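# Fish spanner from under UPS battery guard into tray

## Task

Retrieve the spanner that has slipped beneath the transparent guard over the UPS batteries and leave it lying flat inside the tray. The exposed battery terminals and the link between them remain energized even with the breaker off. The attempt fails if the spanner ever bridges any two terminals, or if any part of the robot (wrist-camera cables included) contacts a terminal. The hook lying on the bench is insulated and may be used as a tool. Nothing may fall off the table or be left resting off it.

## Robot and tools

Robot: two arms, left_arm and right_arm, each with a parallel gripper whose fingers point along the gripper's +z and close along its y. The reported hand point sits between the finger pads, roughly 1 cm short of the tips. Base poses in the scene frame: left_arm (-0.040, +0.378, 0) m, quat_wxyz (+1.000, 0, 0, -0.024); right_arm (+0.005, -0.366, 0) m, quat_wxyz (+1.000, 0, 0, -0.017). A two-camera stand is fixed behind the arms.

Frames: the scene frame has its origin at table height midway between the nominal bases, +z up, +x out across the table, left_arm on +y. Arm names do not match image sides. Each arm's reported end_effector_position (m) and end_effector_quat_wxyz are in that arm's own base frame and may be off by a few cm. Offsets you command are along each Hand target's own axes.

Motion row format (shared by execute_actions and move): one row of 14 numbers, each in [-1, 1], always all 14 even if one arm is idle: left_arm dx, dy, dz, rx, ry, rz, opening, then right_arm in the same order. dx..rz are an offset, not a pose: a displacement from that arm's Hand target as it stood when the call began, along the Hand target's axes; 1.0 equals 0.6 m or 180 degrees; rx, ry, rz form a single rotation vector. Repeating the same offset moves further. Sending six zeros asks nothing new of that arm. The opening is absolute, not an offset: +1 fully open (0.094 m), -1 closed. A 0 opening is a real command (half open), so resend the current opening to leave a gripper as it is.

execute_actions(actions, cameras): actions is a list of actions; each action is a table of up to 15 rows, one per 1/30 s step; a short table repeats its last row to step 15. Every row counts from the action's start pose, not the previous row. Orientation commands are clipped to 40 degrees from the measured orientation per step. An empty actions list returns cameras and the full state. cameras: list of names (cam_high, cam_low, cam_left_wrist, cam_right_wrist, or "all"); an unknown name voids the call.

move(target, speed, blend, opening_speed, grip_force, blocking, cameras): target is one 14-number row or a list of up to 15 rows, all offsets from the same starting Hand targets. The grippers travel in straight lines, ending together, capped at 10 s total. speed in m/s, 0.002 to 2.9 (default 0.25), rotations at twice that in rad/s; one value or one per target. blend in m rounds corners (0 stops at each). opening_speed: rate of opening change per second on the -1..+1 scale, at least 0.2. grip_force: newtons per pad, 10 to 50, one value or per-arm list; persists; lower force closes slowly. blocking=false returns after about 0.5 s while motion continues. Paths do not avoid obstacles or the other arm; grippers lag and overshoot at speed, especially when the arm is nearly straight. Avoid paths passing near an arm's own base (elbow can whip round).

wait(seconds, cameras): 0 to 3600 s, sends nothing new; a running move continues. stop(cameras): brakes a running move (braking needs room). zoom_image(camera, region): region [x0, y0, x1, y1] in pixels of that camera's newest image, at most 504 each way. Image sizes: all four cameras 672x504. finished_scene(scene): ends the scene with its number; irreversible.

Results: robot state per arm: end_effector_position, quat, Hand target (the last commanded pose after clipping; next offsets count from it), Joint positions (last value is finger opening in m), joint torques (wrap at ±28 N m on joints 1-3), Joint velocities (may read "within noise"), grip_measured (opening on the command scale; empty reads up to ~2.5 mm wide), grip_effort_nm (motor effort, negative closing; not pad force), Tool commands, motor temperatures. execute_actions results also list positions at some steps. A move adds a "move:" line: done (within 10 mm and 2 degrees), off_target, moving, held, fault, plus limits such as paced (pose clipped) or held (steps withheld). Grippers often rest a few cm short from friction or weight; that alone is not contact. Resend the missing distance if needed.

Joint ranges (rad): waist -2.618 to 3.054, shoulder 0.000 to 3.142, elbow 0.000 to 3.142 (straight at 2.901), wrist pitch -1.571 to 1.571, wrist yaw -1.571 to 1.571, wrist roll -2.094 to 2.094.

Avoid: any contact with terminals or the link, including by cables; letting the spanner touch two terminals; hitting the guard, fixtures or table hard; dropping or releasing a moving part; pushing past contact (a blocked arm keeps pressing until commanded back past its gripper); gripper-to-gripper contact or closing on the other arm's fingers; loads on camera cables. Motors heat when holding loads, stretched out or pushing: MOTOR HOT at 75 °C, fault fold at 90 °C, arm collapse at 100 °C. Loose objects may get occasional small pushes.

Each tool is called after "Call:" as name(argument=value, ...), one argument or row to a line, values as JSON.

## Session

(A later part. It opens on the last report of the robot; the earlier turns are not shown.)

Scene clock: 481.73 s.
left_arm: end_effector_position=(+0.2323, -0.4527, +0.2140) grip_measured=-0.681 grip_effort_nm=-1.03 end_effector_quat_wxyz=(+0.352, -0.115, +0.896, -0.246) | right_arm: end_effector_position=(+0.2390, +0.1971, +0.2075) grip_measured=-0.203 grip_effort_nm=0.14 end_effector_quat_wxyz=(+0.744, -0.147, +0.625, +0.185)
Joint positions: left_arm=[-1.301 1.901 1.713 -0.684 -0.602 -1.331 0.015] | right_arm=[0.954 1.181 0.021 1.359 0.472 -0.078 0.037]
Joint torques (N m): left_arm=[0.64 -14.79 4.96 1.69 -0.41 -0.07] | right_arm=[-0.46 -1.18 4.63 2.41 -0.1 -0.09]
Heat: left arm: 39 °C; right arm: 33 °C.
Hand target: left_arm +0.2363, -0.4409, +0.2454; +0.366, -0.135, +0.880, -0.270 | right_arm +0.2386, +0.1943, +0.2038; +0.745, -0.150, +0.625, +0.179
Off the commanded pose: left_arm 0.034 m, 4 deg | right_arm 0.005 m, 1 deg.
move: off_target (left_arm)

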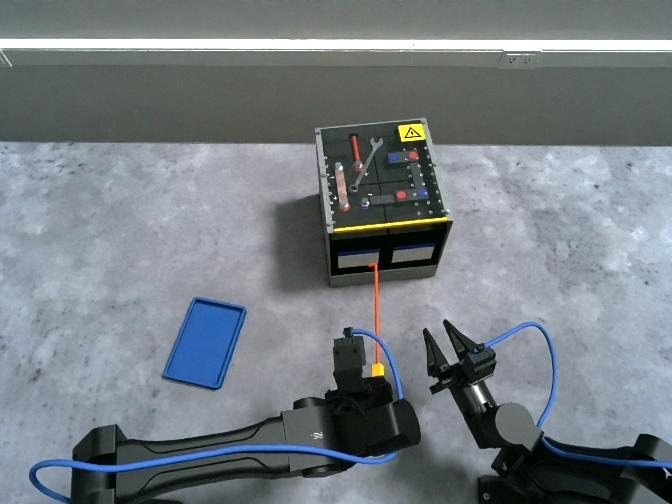

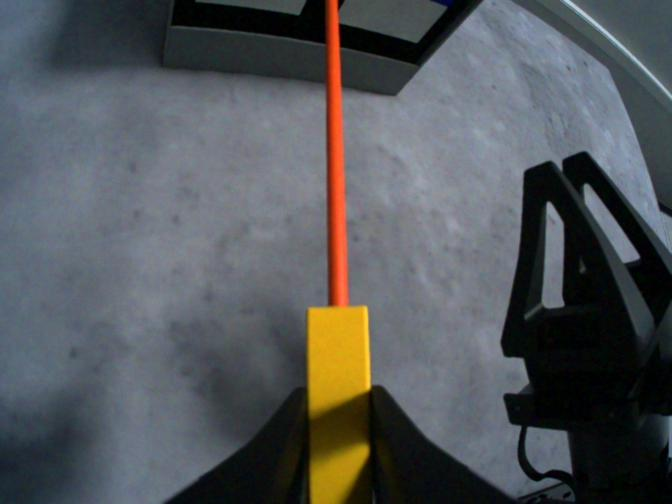

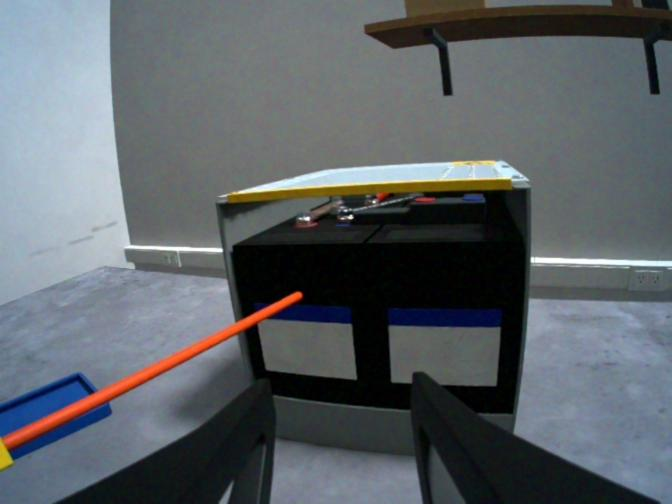

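Call:
move(
  target=[-0.0992,-0.0145,-0.0538,0.004,-0.0082,0.0041,-0.9, 0,0,0,0,0,0,-0.2],
  speed=0.12,
  cameras=["cam_high","cam_right_wrist"],
)

Call:
zoom_image(
  camera="cam_right_wrist",
  region=[210, 130, 470, 330],
)

Call:
zoom_image(
  camera="cam_high",
  region=[310, 130, 420, 290],
)

Scene clock: 514.97 s.
left_arm: end_effector_position=(+0.2525, -0.4222, +0.2679) grip_measured=-0.681 grip_effort_nm=-1.03 end_effector_quat_wxyz=(+0.364, -0.117, +0.889, -0.252) | right_arm: end_effector_position=(+0.2389, +0.1969, +0.2083) grip_measured=-0.203 grip_effort_nm=0.13 end_effector_quat_wxyz=(+0.745, -0.146, +0.624, +0.185)
Joint positions: left_arm=[-1.236 1.814 1.789 -0.789 -0.581 -1.262 0.015] | right_arm=[0.954 1.181 0.021 1.362 0.472 -0.078 0.037]
Joint torques (N m): left_arm=[0.57 -12.63 8.29 1.51 -0.4 0.05] | right_arm=[-0.46 -1.02 4.62 2.42 -0.1 -0.08]
Motor temperatures (°C): left_arm=[24 40 37 32 22 24 27] | right_arm=[22 22 33 32 22 21 24]
Heat: left arm: 40 °C; right arm: 33 °C.
Hand target: left_arm +0.2548, -0.4101, +0.3034; +0.379, -0.130, +0.875, -0.272 | right_arm +0.2386, +0.1943, +0.2039; +0.745, -0.150, +0.625, +0.179
Off the commanded pose: left_arm 0.038 m, 4 deg | right_arm 0.005 m, 1 deg.
move: off_target (left_arm)

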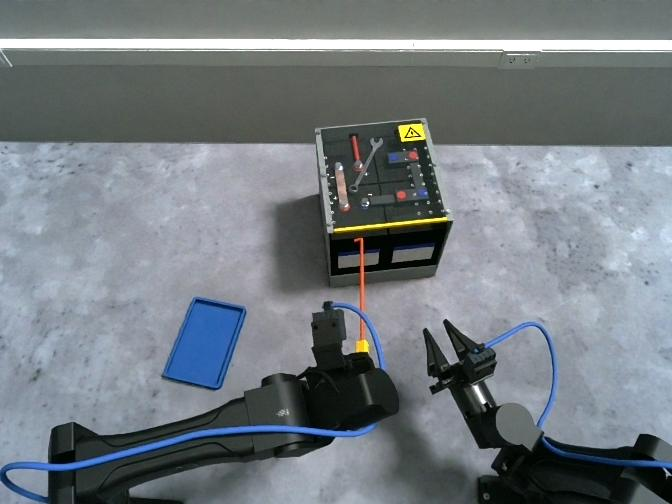

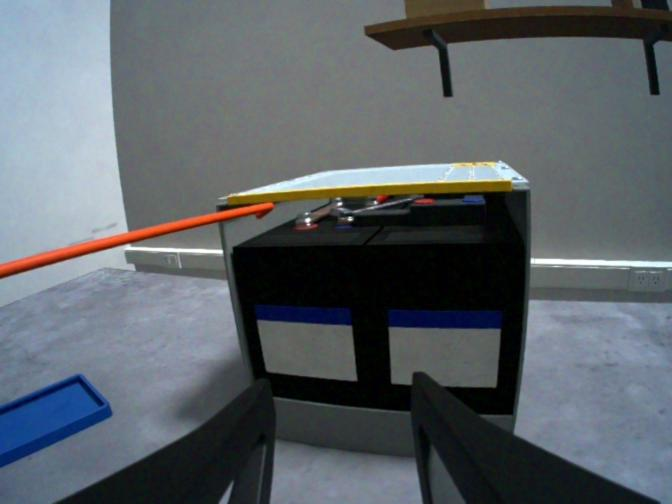

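Scaled by 1.938 from the camera's image (finer frame: 960x720).

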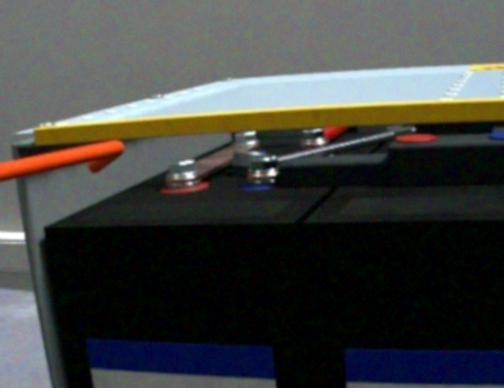

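Scaled by 3.150 from the camera's image (finer frame: 960x720).

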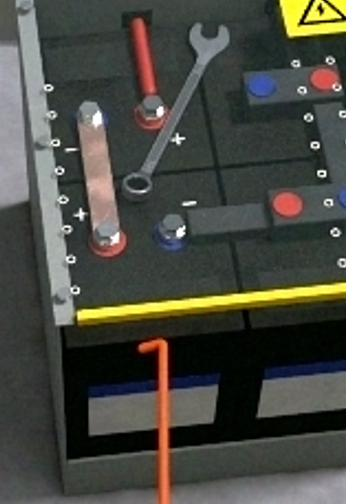

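Call:
move(
  target=[0.0107,0.0108,0.011,0,0,0,-0.9, 0,0,0,0,0,0,-0.2],
  speed=0.1,
  cameras=["cam_high","cam_right_wrist"],
)

Call:
zoom_image(
  camera="cam_right_wrist",
  region=[210, 130, 470, 330],
)

Scene clock: 553.87 s.
left_arm: end_effector_position=(+0.2527, -0.4230, +0.2646) grip_measured=-0.681 grip_effort_nm=-1.03 end_effector_quat_wxyz=(+0.364, -0.117, +0.889, -0.252) | right_arm: end_effector_position=(+0.2389, +0.1969, +0.2083) grip_measured=-0.203 grip_effort_nm=0.14 end_effector_quat_wxyz=(+0.745, -0.146, +0.624, +0.185)
Joint positions: left_arm=[-1.236 1.814 1.775 -0.775 -0.58 -1.262 0.015] | right_arm=[0.954 1.181 0.021 1.362 0.472 -0.078 0.037]
Joint torques (N m): left_arm=[0.59 -13.46 4.85 1.8 -0.41 0.07] | right_arm=[-0.43 -1.01 4.63 2.42 -0.11 -0.09]
Motor temperatures (°C): left_arm=[24 46 38 31 22 24 27] | right_arm=[22 22 33 34 22 21 24]
Heat: left arm: 46 °C; right arm: 34 °C.
Hand target: left_arm +0.2552, -0.4100, +0.2922; +0.380, -0.130, +0.875, -0.272 | right_arm +0.2386, +0.1943, +0.2038; +0.745, -0.150, +0.625, +0.179
Off the commanded pose: left_arm 0.031 m, 4 deg | right_arm 0.005 m, 1 deg.
move: off_target (left_arm)

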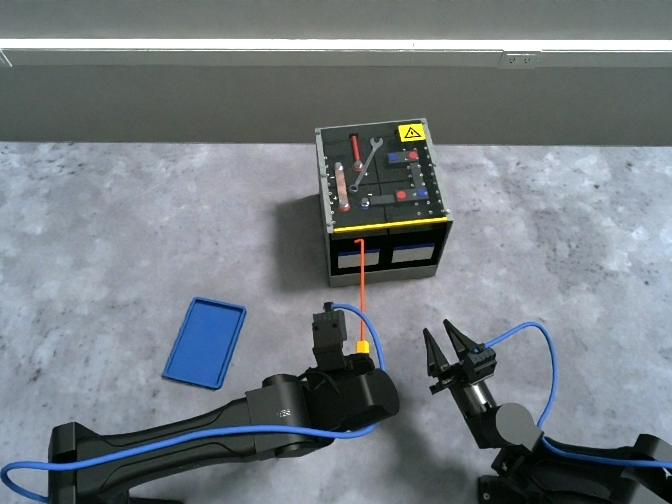

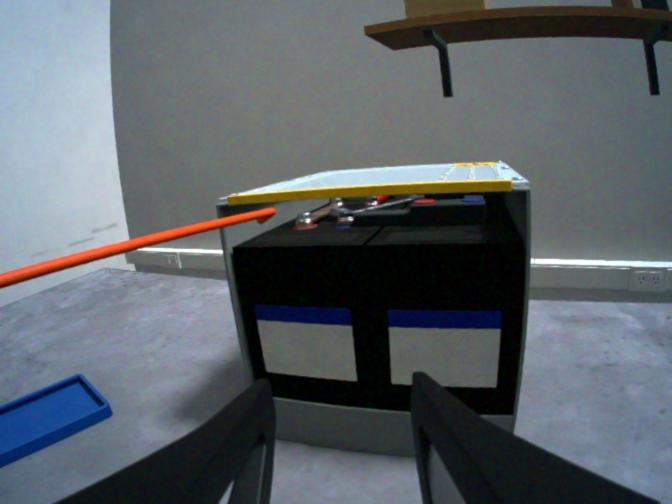

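Scaled by 1.938 from the camera's image (finer frame: 960x720).

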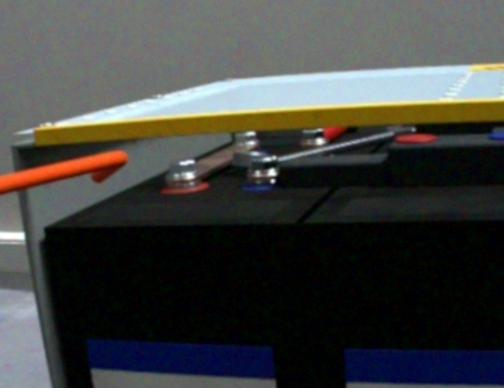

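Call:
move(
  target=[-0.0047,0.0096,0.0238,0,0,0,-0.9, 0,0,0,0,0,0,-0.2],
  speed=0.1,
  cameras=["cam_high","cam_right_wrist"],
)

Call:
zoom_image(
  camera="cam_right_wrist",
  region=[210, 130, 470, 330],
)

Call:
zoom_image(
  camera="cam_high",
  region=[310, 130, 420, 290],
)

Scene clock: 560.80 s.
left_arm: end_effector_position=(+0.2661, -0.4205, +0.2557) grip_measured=-0.681 grip_effort_nm=-1.03 end_effector_quat_wxyz=(+0.364, -0.120, +0.888, -0.252) | right_arm: end_effector_position=(+0.2389, +0.1969, +0.2083) grip_measured=-0.203 grip_effort_nm=0.14 end_effector_quat_wxyz=(+0.745, -0.146, +0.624, +0.185)
Joint positions: left_arm=[-1.202 1.814 1.736 -0.72 -0.559 -1.239 0.015] | right_arm=[0.954 1.181 0.021 1.362 0.472 -0.078 0.037]
Joint torques (N m): left_arm=[0.47 -13.34 4.94 1.87 -0.37 0.11] | right_arm=[-0.43 -0.98 4.6 2.42 -0.1 -0.08]
Heat: left arm: 47 °C; right arm: 34 °C.
Hand target: left_arm +0.2675, -0.4095, +0.2826; +0.380, -0.130, +0.875, -0.272 | right_arm +0.2386, +0.1943, +0.2038; +0.745, -0.150, +0.625, +0.179
Off the commanded pose: left_arm 0.029 m, 3 deg | right_arm 0.005 m, 1 deg.
move: off_target (left_arm)

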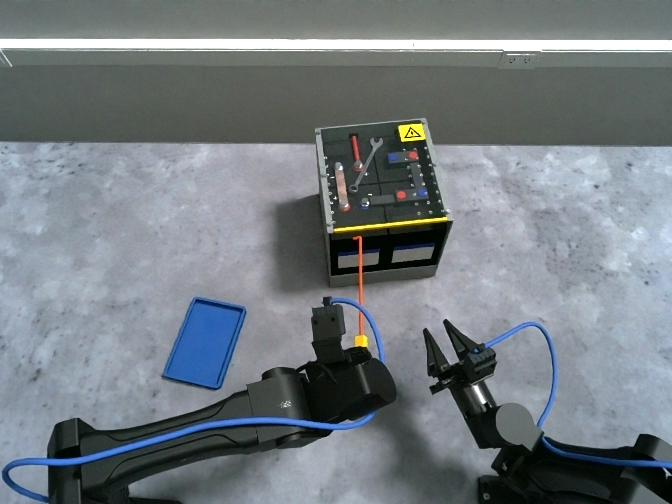

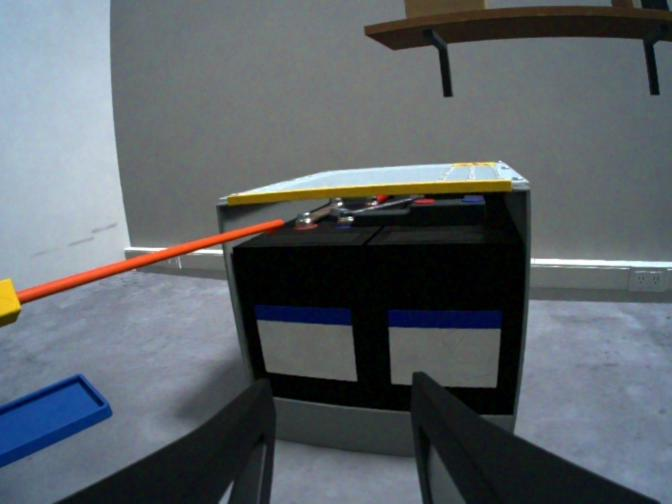

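Scaled by 1.938 from the camera's image (finer frame: 960x720).

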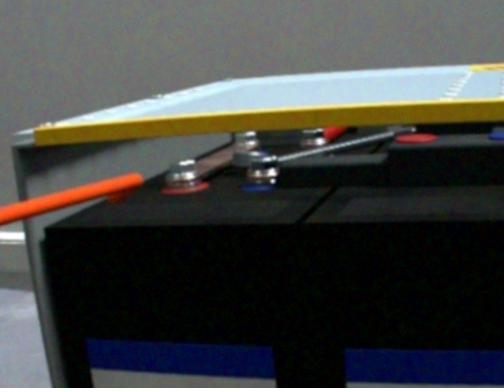

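Scaled by 3.150 from the camera's image (finer frame: 960x720).

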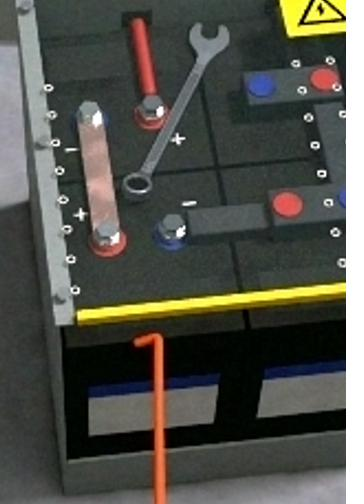

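Call:
move(
  target=[-0.0415,-0.0057,0.0291,0.0022,-0.0045,0.0022,-0.9, 0,0,0,0,0,0,-0.2],
  speed=0.08,
  cameras=["cam_high","cam_right_wrist"],
)

Call:
zoom_image(
  camera="cam_right_wrist",
  region=[210, 130, 470, 330],
)

Call:
zoom_image(
  camera="cam_high",
  region=[310, 130, 420, 290],
)

Scene clock: 570.13 s.
left_arm: end_effector_position=(+0.2924, -0.4092, +0.2571) grip_measured=-0.681 grip_effort_nm=-1.03 end_effector_quat_wxyz=(+0.369, -0.118, +0.888, -0.246) | right_arm: end_effector_position=(+0.2389, +0.1969, +0.2083) grip_measured=-0.203 grip_effort_nm=0.14 end_effector_quat_wxyz=(+0.745, -0.146, +0.624, +0.185)
Joint positions: left_arm=[-1.132 1.814 1.736 -0.695 -0.52 -1.172 0.015] | right_arm=[0.954 1.181 0.021 1.362 0.472 -0.078 0.037]
Joint torques (N m): left_arm=[0.27 -10.89 8.68 1.94 -0.32 0.05] | right_arm=[-0.44 -1.01 4.62 2.43 -0.11 -0.09]
Heat: left arm: 48 °C; right arm: 34 °C.
Hand target: left_arm +0.2974, -0.4080, +0.2895; +0.387, -0.128, +0.871, -0.273 | right_arm +0.2386, +0.1943, +0.2038; +0.745, -0.150, +0.625, +0.179
Off the commanded pose: left_arm 0.033 m, 4 deg | right_arm 0.005 m, 1 deg.
move: off_target (left_arm)

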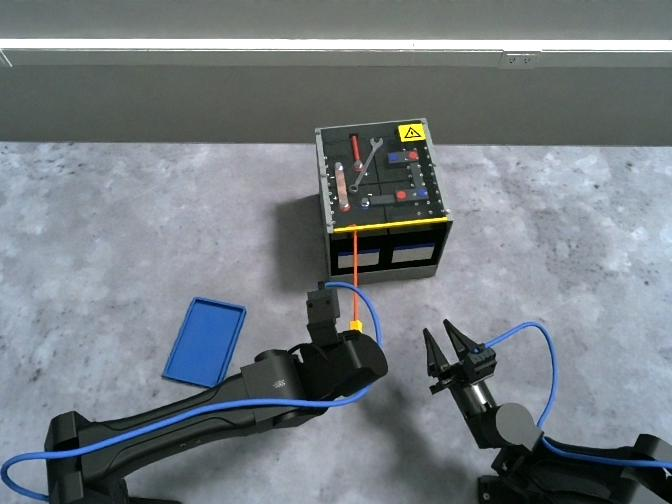

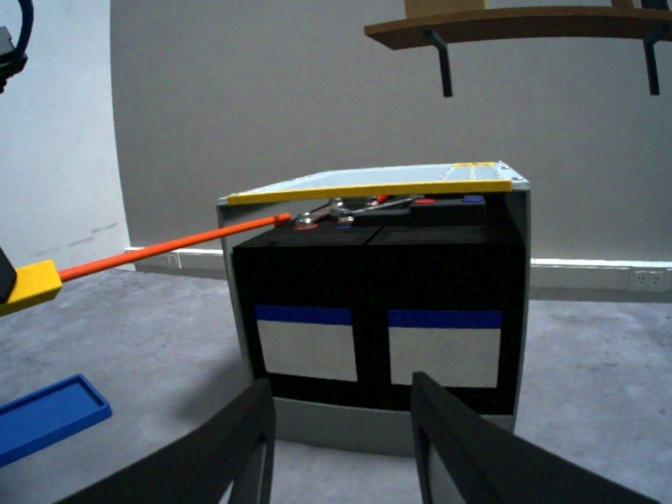

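Scaled by 1.938 from the camera's image (finer frame: 960x720).

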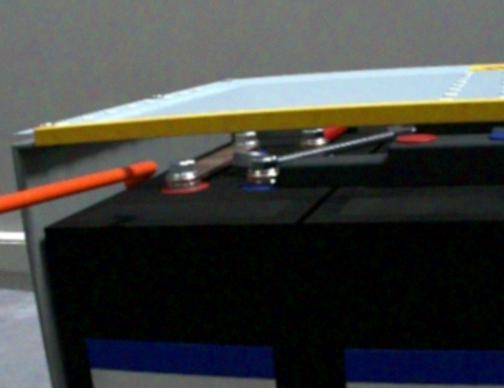

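Scaled by 3.150 from the camera's image (finer frame: 960x720).

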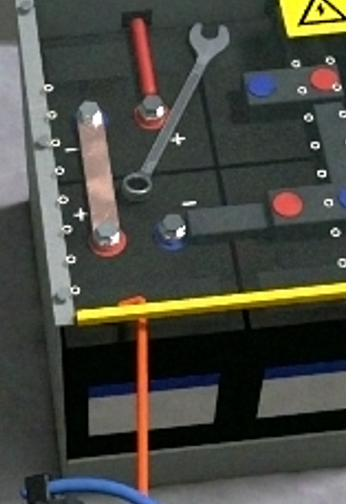

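Call:
move(
  target=[-0.0219,-0.0185,0.0252,0,0,0,-0.9, 0,0,0,0,0,0,-0.2],
  speed=0.08,
  cameras=["cam_high","cam_right_wrist"],
)

Call:
zoom_image(
  camera="cam_right_wrist",
  region=[210, 130, 470, 330],
)

Call:
zoom_image(
  camera="cam_high",
  region=[310, 130, 420, 290],
)

Scene clock: 579.40 s.
left_arm: end_effector_position=(+0.3070, -0.4157, +0.2827) grip_measured=-0.683 grip_effort_nm=-1.03 end_effector_quat_wxyz=(+0.367, -0.122, +0.881, -0.271) | right_arm: end_effector_position=(+0.2389, +0.1969, +0.2083) grip_measured=-0.203 grip_effort_nm=0.14 end_effector_quat_wxyz=(+0.745, -0.146, +0.624, +0.185)
Joint positions: left_arm=[-1.097 1.844 1.85 -0.721 -0.476 -1.152 0.015] | right_arm=[0.954 1.181 0.021 1.362 0.472 -0.078 0.037]
Joint torques (N m): left_arm=[0.55 -7.66 9.01 1.97 -0.47 0.2] | right_arm=[-0.43 -0.99 4.62 2.43 -0.1 -0.09]
Heat: left arm: 47 °C; right arm: 35 °C.
Hand target: left_arm +0.3175, -0.4171, +0.2953; +0.387, -0.128, +0.872, -0.273 | right_arm +0.2386, +0.1943, +0.2038; +0.745, -0.150, +0.625, +0.179
Off the commanded pose: left_arm 0.017 m, 3 deg | right_arm 0.005 m, 1 deg.
move: off_target (left_arm)

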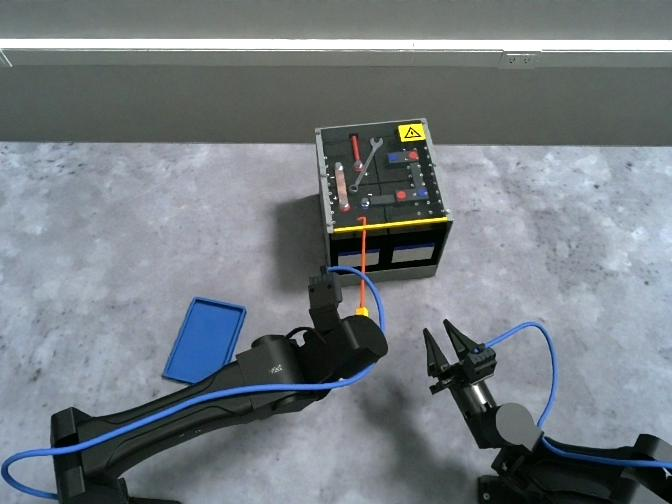

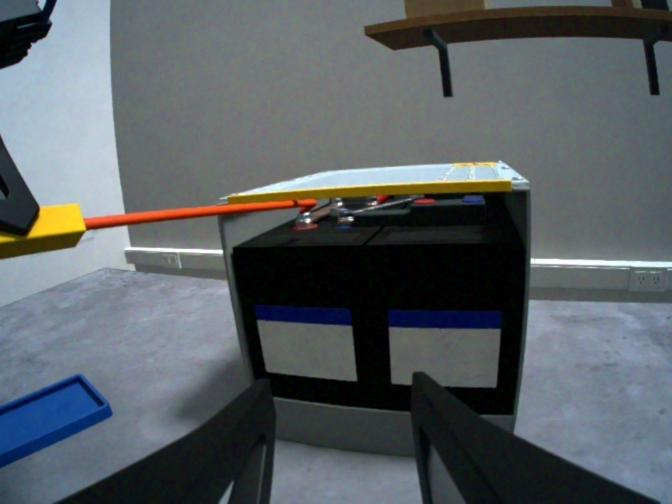

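Scaled by 1.938 from the camera's image (finer frame: 960x720).

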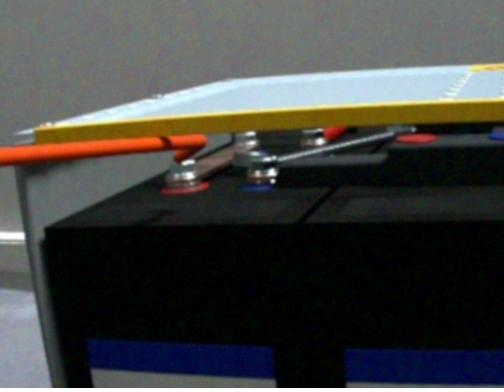

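Scaled by 3.150 from the camera's image (finer frame: 960x720).

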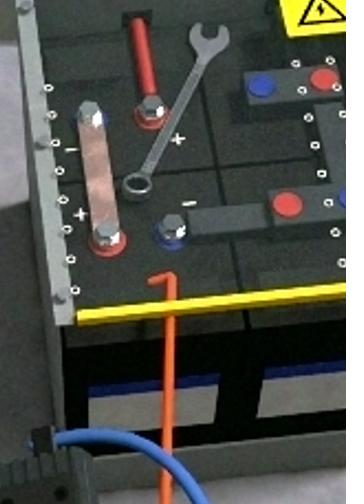

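Call:
move(
  target=[-0.0162,0.0139,0.0193,0,0,0,-0.9, 0,0,0,0,0,0,-0.2],
  speed=0.08,
  cameras=["cam_high","cam_right_wrist"],
)

Call:
zoom_image(
  camera="cam_right_wrist",
  region=[210, 130, 470, 330],
)

Call:
zoom_image(
  camera="cam_high",
  region=[310, 130, 420, 290],
)

Scene clock: 588.17 s.
left_arm: end_effector_position=(+0.3212, -0.4079, +0.2826) grip_measured=-0.683 grip_effort_nm=-1.03 end_effector_quat_wxyz=(+0.367, -0.122, +0.882, -0.269) | right_arm: end_effector_position=(+0.2389, +0.1969, +0.2084) grip_measured=-0.203 grip_effort_nm=0.14 end_effector_quat_wxyz=(+0.745, -0.146, +0.624, +0.186)
Joint positions: left_arm=[-1.056 1.845 1.85 -0.713 -0.446 -1.123 0.015] | right_arm=[0.954 1.181 0.021 1.362 0.472 -0.078 0.037]
Joint torques (N m): left_arm=[0.4 -7.84 6.86 2.29 -0.42 0.2] | right_arm=[-0.47 -0.99 4.6 2.41 -0.11 -0.09]
Heat: left arm: 45 °C; right arm: 35 °C.
Hand target: left_arm +0.3324, -0.4105, +0.2900; +0.387, -0.128, +0.872, -0.273 | right_arm +0.2386, +0.1943, +0.2039; +0.745, -0.150, +0.625, +0.179
Off the commanded pose: left_arm 0.014 m, 3 deg | right_arm 0.005 m, 1 deg.
move: off_target (left_arm)

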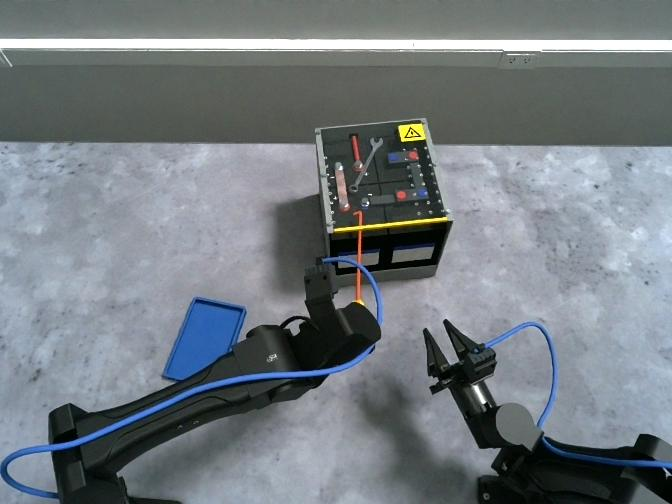

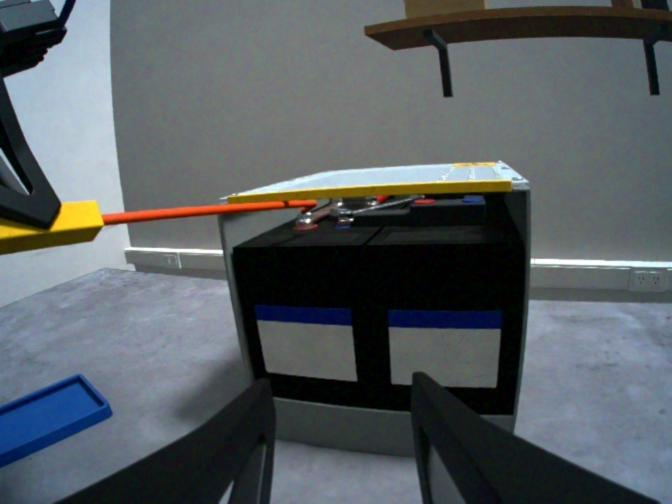

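Scaled by 1.938 from the camera's image (finer frame: 960x720).

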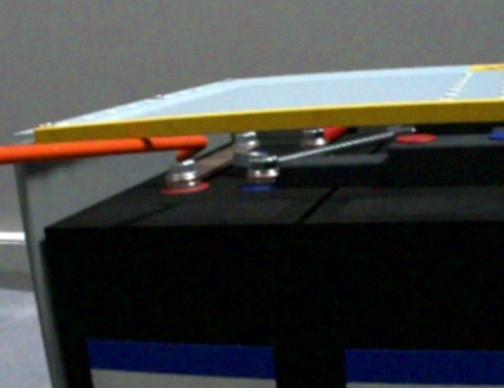

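Scaled by 3.150 from the camera's image (finer frame: 960x720).

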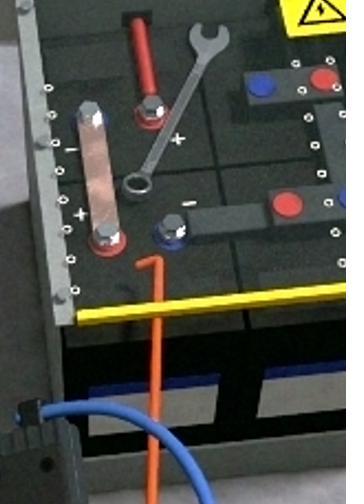

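Call:
move(
  target=[-0.032,0.0038,0.0389,0,0,0,-0.9, 0,0,0,0,0,0,-0.2],
  speed=0.08,
  cameras=["cam_high","cam_right_wrist"],
)

Call:
zoom_image(
  camera="cam_right_wrist",
  region=[210, 130, 470, 330],
)

Call:
zoom_image(
  camera="cam_high",
  region=[310, 130, 420, 290],
)

Scene clock: 596.33 s.
left_arm: end_effector_position=(+0.3540, -0.4037, +0.2781) grip_measured=-0.683 grip_effort_nm=-1.03 end_effector_quat_wxyz=(+0.374, -0.126, +0.880, -0.266) | right_arm: end_effector_position=(+0.2389, +0.1969, +0.2084) grip_measured=-0.203 grip_effort_nm=0.13 end_effector_quat_wxyz=(+0.745, -0.146, +0.624, +0.186)
Joint positions: left_arm=[-0.987 1.894 1.886 -0.676 -0.41 -1.075 0.015] | right_arm=[0.954 1.181 0.021 1.362 0.472 -0.078 0.037]
Joint torques (N m): left_arm=[0.23 -7.82 8.59 2.14 -0.24 0.16] | right_arm=[-0.43 -0.99 4.6 2.42 -0.11 -0.08]
Heat: left arm: 43 °C; right arm: 35 °C.
Hand target: left_arm +0.3627, -0.4090, +0.2877; +0.387, -0.128, +0.871, -0.273 | right_arm +0.2386, +0.1943, +0.2039; +0.745, -0.150, +0.625, +0.179
Off the commanded pose: left_arm 0.014 m, 2 deg | right_arm 0.005 m, 1 deg.
move: off_target (left_arm)

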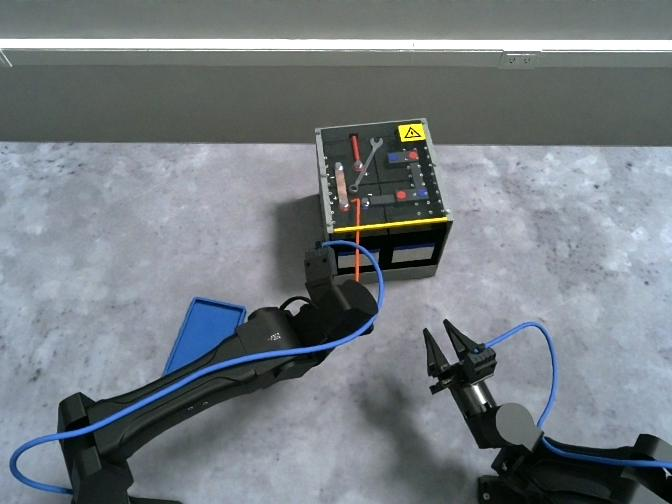

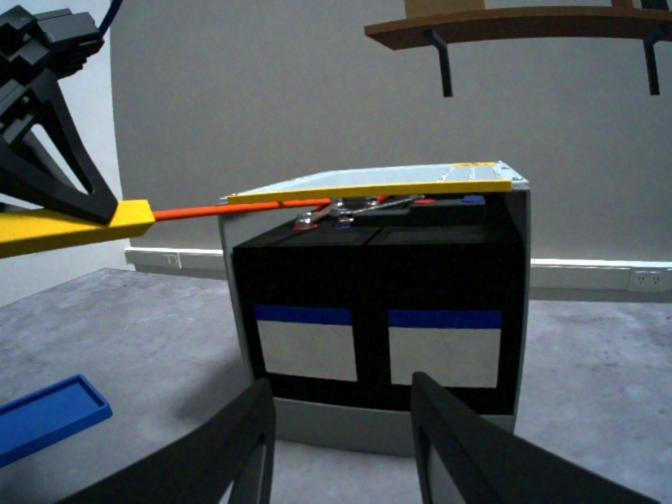

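Scaled by 1.938 from the camera's image (finer frame: 960x720).

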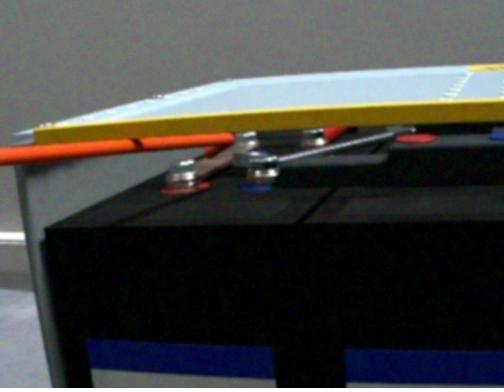

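Scaled by 3.150 from the camera's image (finer frame: 960x720).

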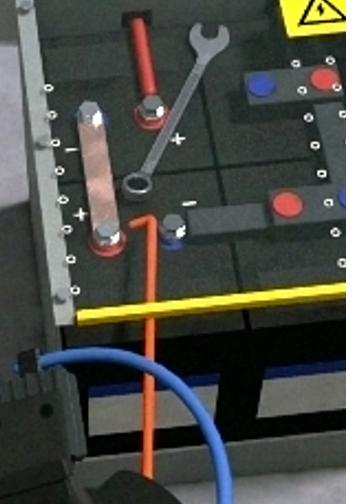

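Call:
move(
  target=[-0.0255,0.0021,0.0455,0.0056,-0.0114,0.0057,-0.9, 0,0,0,0,0,0,-0.2],
  speed=0.08,
  cameras=["cam_high","cam_right_wrist"],
)

Call:
zoom_image(
  camera="cam_right_wrist",
  region=[210, 130, 470, 330],
)

Call:
zoom_image(
  camera="cam_high",
  region=[310, 130, 420, 290],
)

Scene clock: 625.17 s.
left_arm: end_effector_position=(+0.3836, -0.4060, +0.2719) grip_measured=-0.683 grip_effort_nm=-1.03 end_effector_quat_wxyz=(+0.392, -0.119, +0.872, -0.267) | right_arm: end_effector_position=(+0.2389, +0.1969, +0.2084) grip_measured=-0.203 grip_effort_nm=0.13 end_effector_quat_wxyz=(+0.745, -0.146, +0.624, +0.186)
Joint positions: left_arm=[-0.94 1.945 1.898 -0.591 -0.395 -1.012 0.015] | right_arm=[0.954 1.181 0.021 1.362 0.472 -0.078 0.037]
Joint torques (N m): left_arm=[0.24 -8.28 8.87 2.22 -0.21 0.16] | right_arm=[-0.42 -1.01 4.59 2.42 -0.1 -0.08]
Motor temperatures (°C): left_arm=[24 41 39 35 22 24 28] | right_arm=[22 22 33 36 22 21 24]
Heat: left arm: 41 °C; right arm: 36 °C.
Hand target: left_arm +0.3932, -0.4116, +0.2809; +0.406, -0.121, +0.863, -0.274 | right_arm +0.2386, +0.1943, +0.2039; +0.745, -0.150, +0.625, +0.179
Off the commanded pose: left_arm 0.014 m, 2 deg | right_arm 0.005 m, 1 deg.
move: off_target (left_arm)

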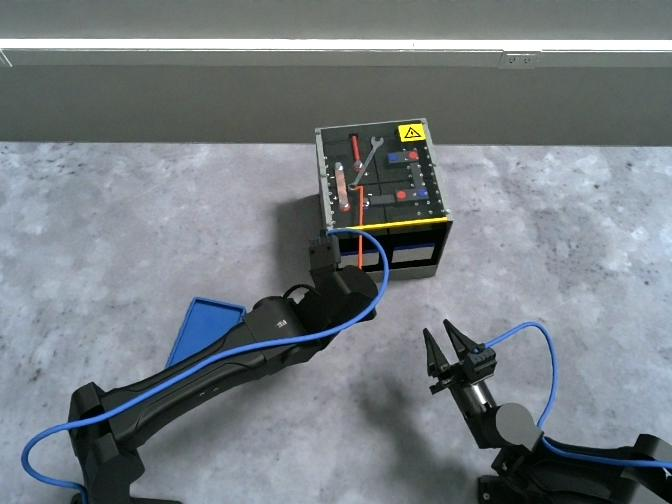

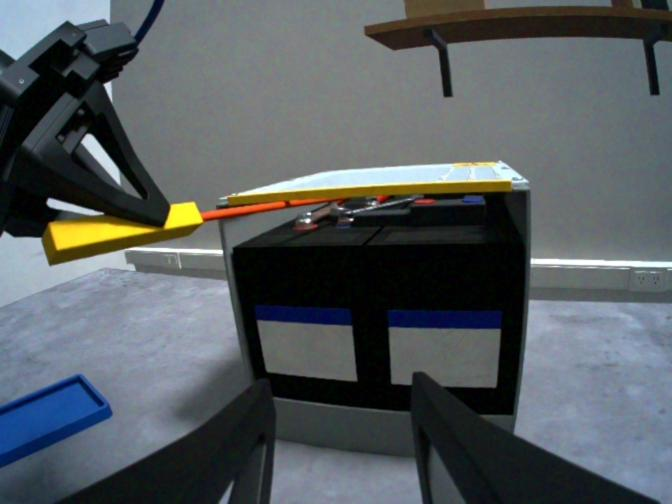

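Scaled by 1.938 from the camera's image (finer frame: 960x720).

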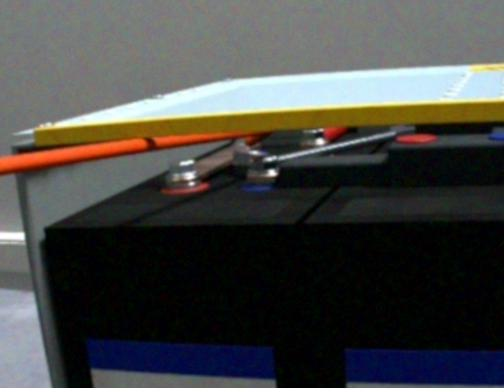

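Scaled by 3.150 from the camera's image (finer frame: 960x720).

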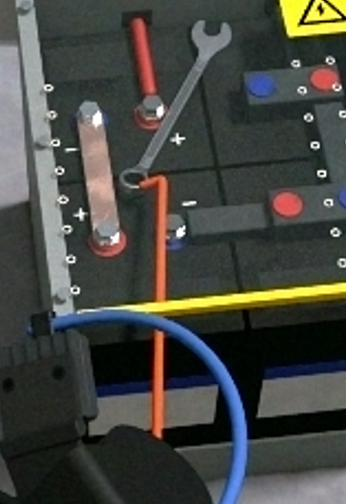

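Call:
zoom_image(
  camera="cam_high",
  region=[330, 130, 390, 220],
)

Call:
zoom_image(
  camera="cam_right_wrist",
  region=[280, 160, 440, 260],
)

Scaled by 5.600 from the camera's image (finer frame: 960x720).

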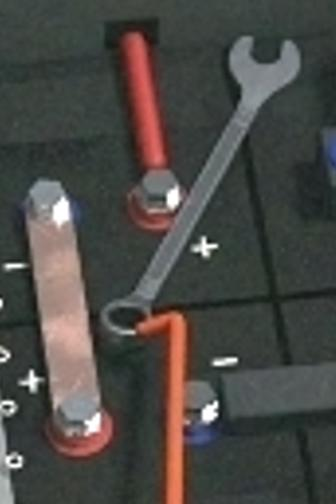

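Scaled by 3.150 from the camera's image (finer frame: 960x720).

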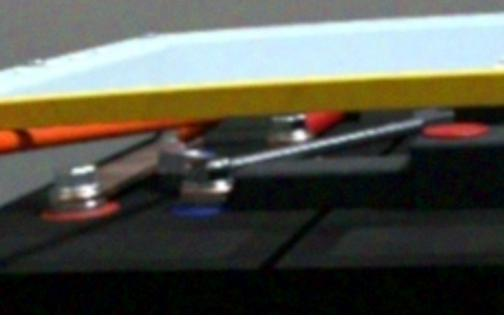

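Call:
move(
  target=[
    [0.0095,0.0095,0.0097,0.0073,-0.015,0.0075,-0.9, 0,0,0,0,0,0,-0.2],
    [-0.0033,0.0163,0.0156,0.0073,-0.015,0.0075,-0.9, 0,0,0,0,0,0,-0.2],
  ],
  speed=0.06,
  cameras=["cam_high","cam_right_wrist"],
)

Call:
zoom_image(
  camera="cam_right_wrist",
  region=[260, 150, 440, 260],
)

Call:
zoom_image(
  camera="cam_high",
  region=[330, 130, 390, 220],
)

Scene clock: 650.97 s.
left_arm: end_effector_position=(+0.3960, -0.4091, +0.2658) grip_measured=-0.683 grip_effort_nm=-1.03 end_effector_quat_wxyz=(+0.419, -0.110, +0.859, -0.274) | right_arm: end_effector_position=(+0.2389, +0.1969, +0.2084) grip_measured=-0.203 grip_effort_nm=0.14 end_effector_quat_wxyz=(+0.745, -0.146, +0.624, +0.186)
Joint positions: left_arm=[-0.93 1.945 1.822 -0.453 -0.41 -0.96 0.015] | right_arm=[0.954 1.181 0.021 1.362 0.472 -0.078 0.037]
Joint torques (N m): left_arm=[0.68 -10.47 5.29 2.31 -0.19 0.18] | right_arm=[-0.4 -0.99 4.62 2.42 -0.1 -0.08]
Heat: left arm: 40 °C; right arm: 37 °C.
Hand target: left_arm +0.4017, -0.4063, +0.2717; +0.431, -0.113, +0.852, -0.277 | right_arm +0.2386, +0.1943, +0.2038; +0.745, -0.150, +0.625, +0.179
Off the commanded pose: left_arm 0.009 m, 2 deg | right_arm 0.005 m, 1 deg.
move: done

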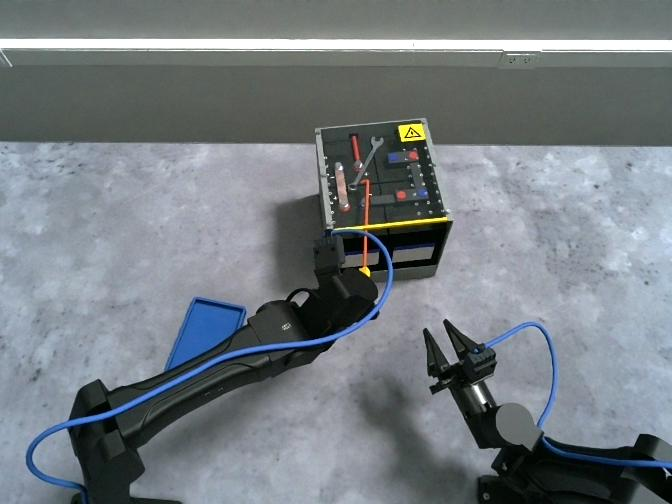

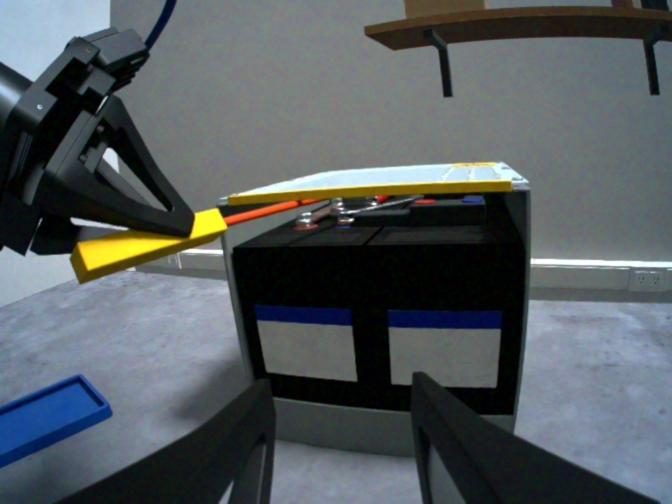

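Scaled by 2.800 from the camera's image (finer frame: 960x720).

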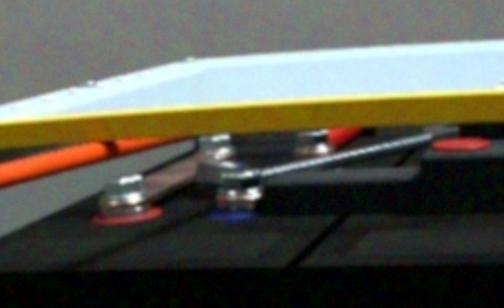

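Scaled by 5.600 from the camera's image (finer frame: 960x720).

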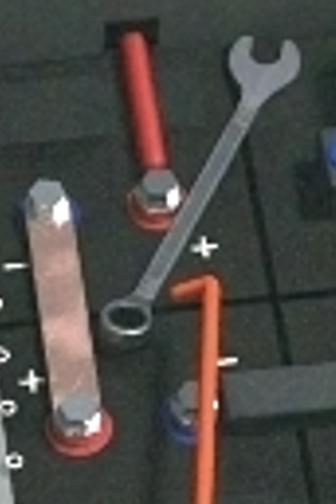

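Call:
move(
  target=[-0.0072,0.0226,-0.0169,0,0,0,-0.9, 0,0,0,0,0,0,-0.2],
  speed=0.06,
  cameras=["cam_high","cam_right_wrist","cam_left_wrist"],
)

Call:
zoom_image(
  camera="cam_high",
  region=[330, 130, 390, 220],
)

Scene clock: 681.70 s.
left_arm: end_effector_position=(+0.4006, -0.4024, +0.2461) grip_measured=-0.683 grip_effort_nm=-1.03 end_effector_quat_wxyz=(+0.421, -0.107, +0.861, -0.265) | right_arm: end_effector_position=(+0.2389, +0.1969, +0.2084) grip_measured=-0.203 grip_effort_nm=0.14 end_effector_quat_wxyz=(+0.745, -0.146, +0.624, +0.186)
Joint positions: left_arm=[-0.916 1.936 1.738 -0.385 -0.409 -0.941 0.015] | right_arm=[0.954 1.181 0.021 1.362 0.472 -0.078 0.037]
Joint torques (N m): left_arm=[0.84 -14.99 4.86 1.89 -0.09 0.08] | right_arm=[-0.44 -0.98 4.6 2.42 -0.09 -0.09]
Heat: left arm: 42 °C; right arm: 37 °C.
Hand target: left_arm +0.3969, -0.3895, +0.2719; +0.431, -0.113, +0.851, -0.277 | right_arm +0.2386, +0.1943, +0.2038; +0.745, -0.150, +0.625, +0.179
Off the commanded pose: left_arm 0.029 m, 2 deg | right_arm 0.005 m, 1 deg.
move: off_target (left_arm)
Images, in order (width x height): cam_high 672x504, cam_left_wrist 672x504, cam_right_wrist 672x504.

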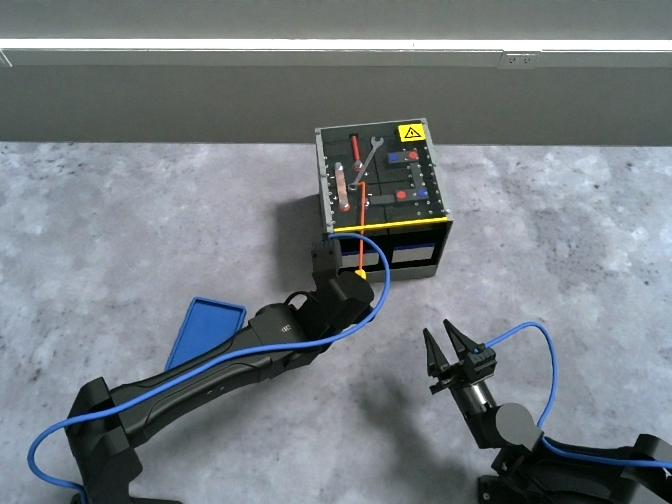

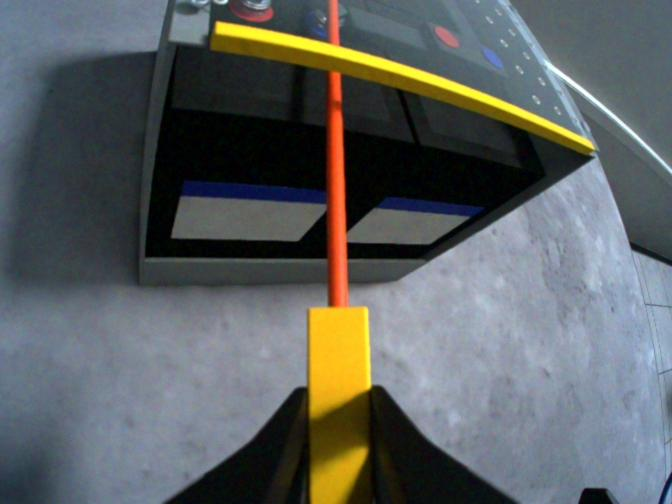

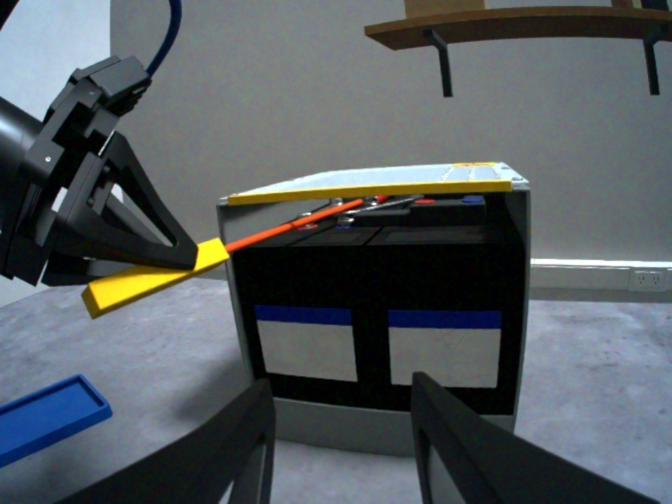

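Scaled by 5.600 from the camera's image (finer frame: 960x720).

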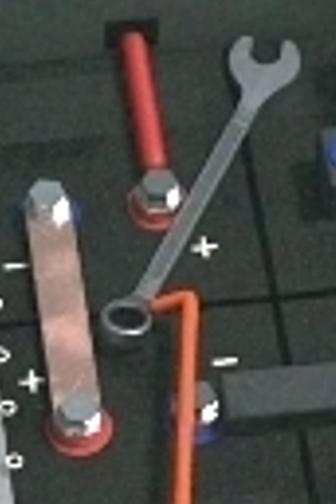

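Call:
move(
  target=[-0.0067,-0.0057,-0.0048,0,0,0,-0.9, 0,0,0,0,0,0,-0.2],
  speed=0.05,
)

Call:
move(
  target=[-0.0045,-0.0038,-0.0032,0,0,0,-0.9, 0,0,0,0,0,0,-0.2],
  speed=0.05,
  cameras=["cam_high","cam_right_wrist"],
)

Call:
zoom_image(
  camera="cam_high",
  region=[330, 130, 390, 220],
)

Scene clock: 696.17 s.
left_arm: end_effector_position=(+0.4006, -0.4024, +0.2461) grip_measured=-0.683 grip_effort_nm=-1.04 end_effector_quat_wxyz=(+0.421, -0.107, +0.861, -0.265) | right_arm: end_effector_position=(+0.2389, +0.1969, +0.2084) grip_measured=-0.203 grip_effort_nm=0.14 end_effector_quat_wxyz=(+0.745, -0.146, +0.624, +0.186)
Joint positions: left_arm=[-0.916 1.936 1.738 -0.385 -0.409 -0.941 0.015] | right_arm=[0.954 1.181 0.021 1.362 0.472 -0.078 0.037]
Joint torques (N m): left_arm=[0.77 -14.87 6.67 1.64 -0.07 0.06] | right_arm=[-0.44 -1.01 4.59 2.42 -0.1 -0.08]
Heat: left arm: 43 °C; right arm: 38 °C.
Hand target: left_arm +0.3969, -0.3895, +0.2779; +0.431, -0.113, +0.851, -0.277 | right_arm +0.2386, +0.1943, +0.2038; +0.745, -0.150, +0.625, +0.179
Off the commanded pose: left_arm 0.034 m, 2 deg | right_arm 0.005 m, 1 deg.
move: off_target (left_arm)

Scene clock: 696.67 s.
left_arm: end_effector_position=(+0.4005, -0.4022, +0.2458) grip_measured=-0.683 grip_effort_nm=-1.03 end_effector_quat_wxyz=(+0.421, -0.106, +0.861, -0.264) | right_arm: end_effector_position=(+0.2389, +0.1969, +0.2084) grip_measured=-0.203 grip_effort_nm=0.13 end_effector_quat_wxyz=(+0.745, -0.146, +0.624, +0.186)
Joint positions: left_arm=[-0.916 1.936 1.738 -0.386 -0.409 -0.938 0.015] | right_arm=[0.954 1.181 0.021 1.362 0.472 -0.078 0.037]
Joint torques (N m): left_arm=[0.73 -14.72 7.92 1.55 -0.11 0.02] | right_arm=[-0.39 -1.01 4.59 2.42 -0.1 -0.09]
Heat: left arm: 44 °C; right arm: 38 °C.
Hand target: left_arm +0.3969, -0.3895, +0.2819; +0.431, -0.113, +0.851, -0.277 | right_arm +0.2386, +0.1943, +0.2038; +0.745, -0.150, +0.625, +0.179
Off the commanded pose: left_arm 0.039 m, 2 deg | right_arm 0.005 m, 1 deg.
move: off_target (left_arm)

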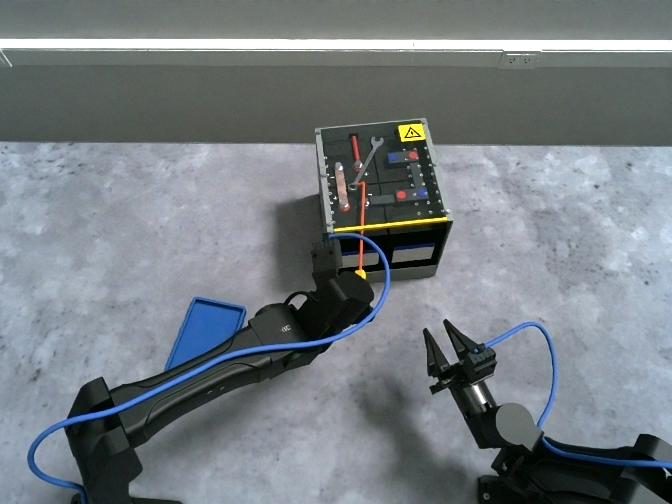

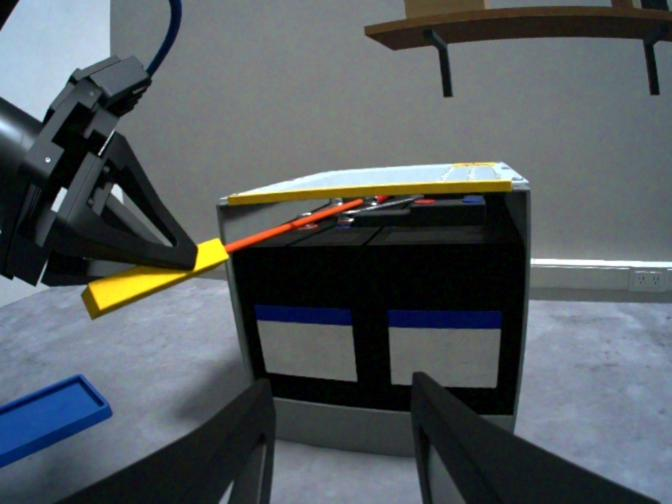

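Scaled by 5.600 from the camera's image (finer frame: 960x720).

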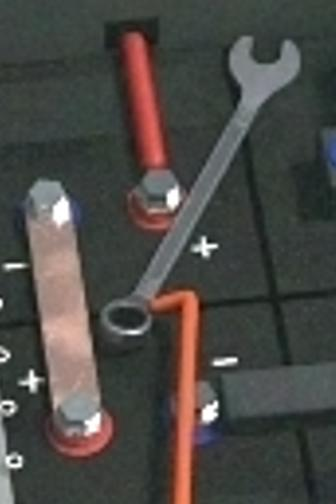

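Call:
move(
  target=[-0.0112,-0.0095,-0.008,0,0,0,-0.9, 0,0,0,0,0,0,-0.2],
  speed=0.05,
)

Scene clock: 702.73 s.
left_arm: end_effector_position=(+0.3972, -0.4005, +0.2506) grip_measured=-0.683 grip_effort_nm=-1.03 end_effector_quat_wxyz=(+0.413, -0.101, +0.868, -0.257) | right_arm: end_effector_position=(+0.2389, +0.1969, +0.2084) grip_measured=-0.203 grip_effort_nm=0.14 end_effector_quat_wxyz=(+0.745, -0.146, +0.624, +0.186)
Joint positions: left_arm=[-0.916 1.936 1.778 -0.45 -0.4 -0.938 0.015] | right_arm=[0.954 1.181 0.021 1.362 0.472 -0.078 0.037]
Joint torques (N m): left_arm=[0.69 -14.57 8.54 1.75 -0.17 0.04] | right_arm=[-0.44 -0.99 4.59 2.42 -0.09 -0.08]
Heat: left arm: 44 °C; right arm: 38 °C.
Hand target: left_arm +0.3968, -0.3895, +0.2918; +0.431, -0.113, +0.852, -0.277 | right_arm +0.2386, +0.1943, +0.2038; +0.745, -0.150, +0.625, +0.179
Off the commanded pose: left_arm 0.043 m, 4 deg | right_arm 0.005 m, 1 deg.
move: off_target (left_arm)


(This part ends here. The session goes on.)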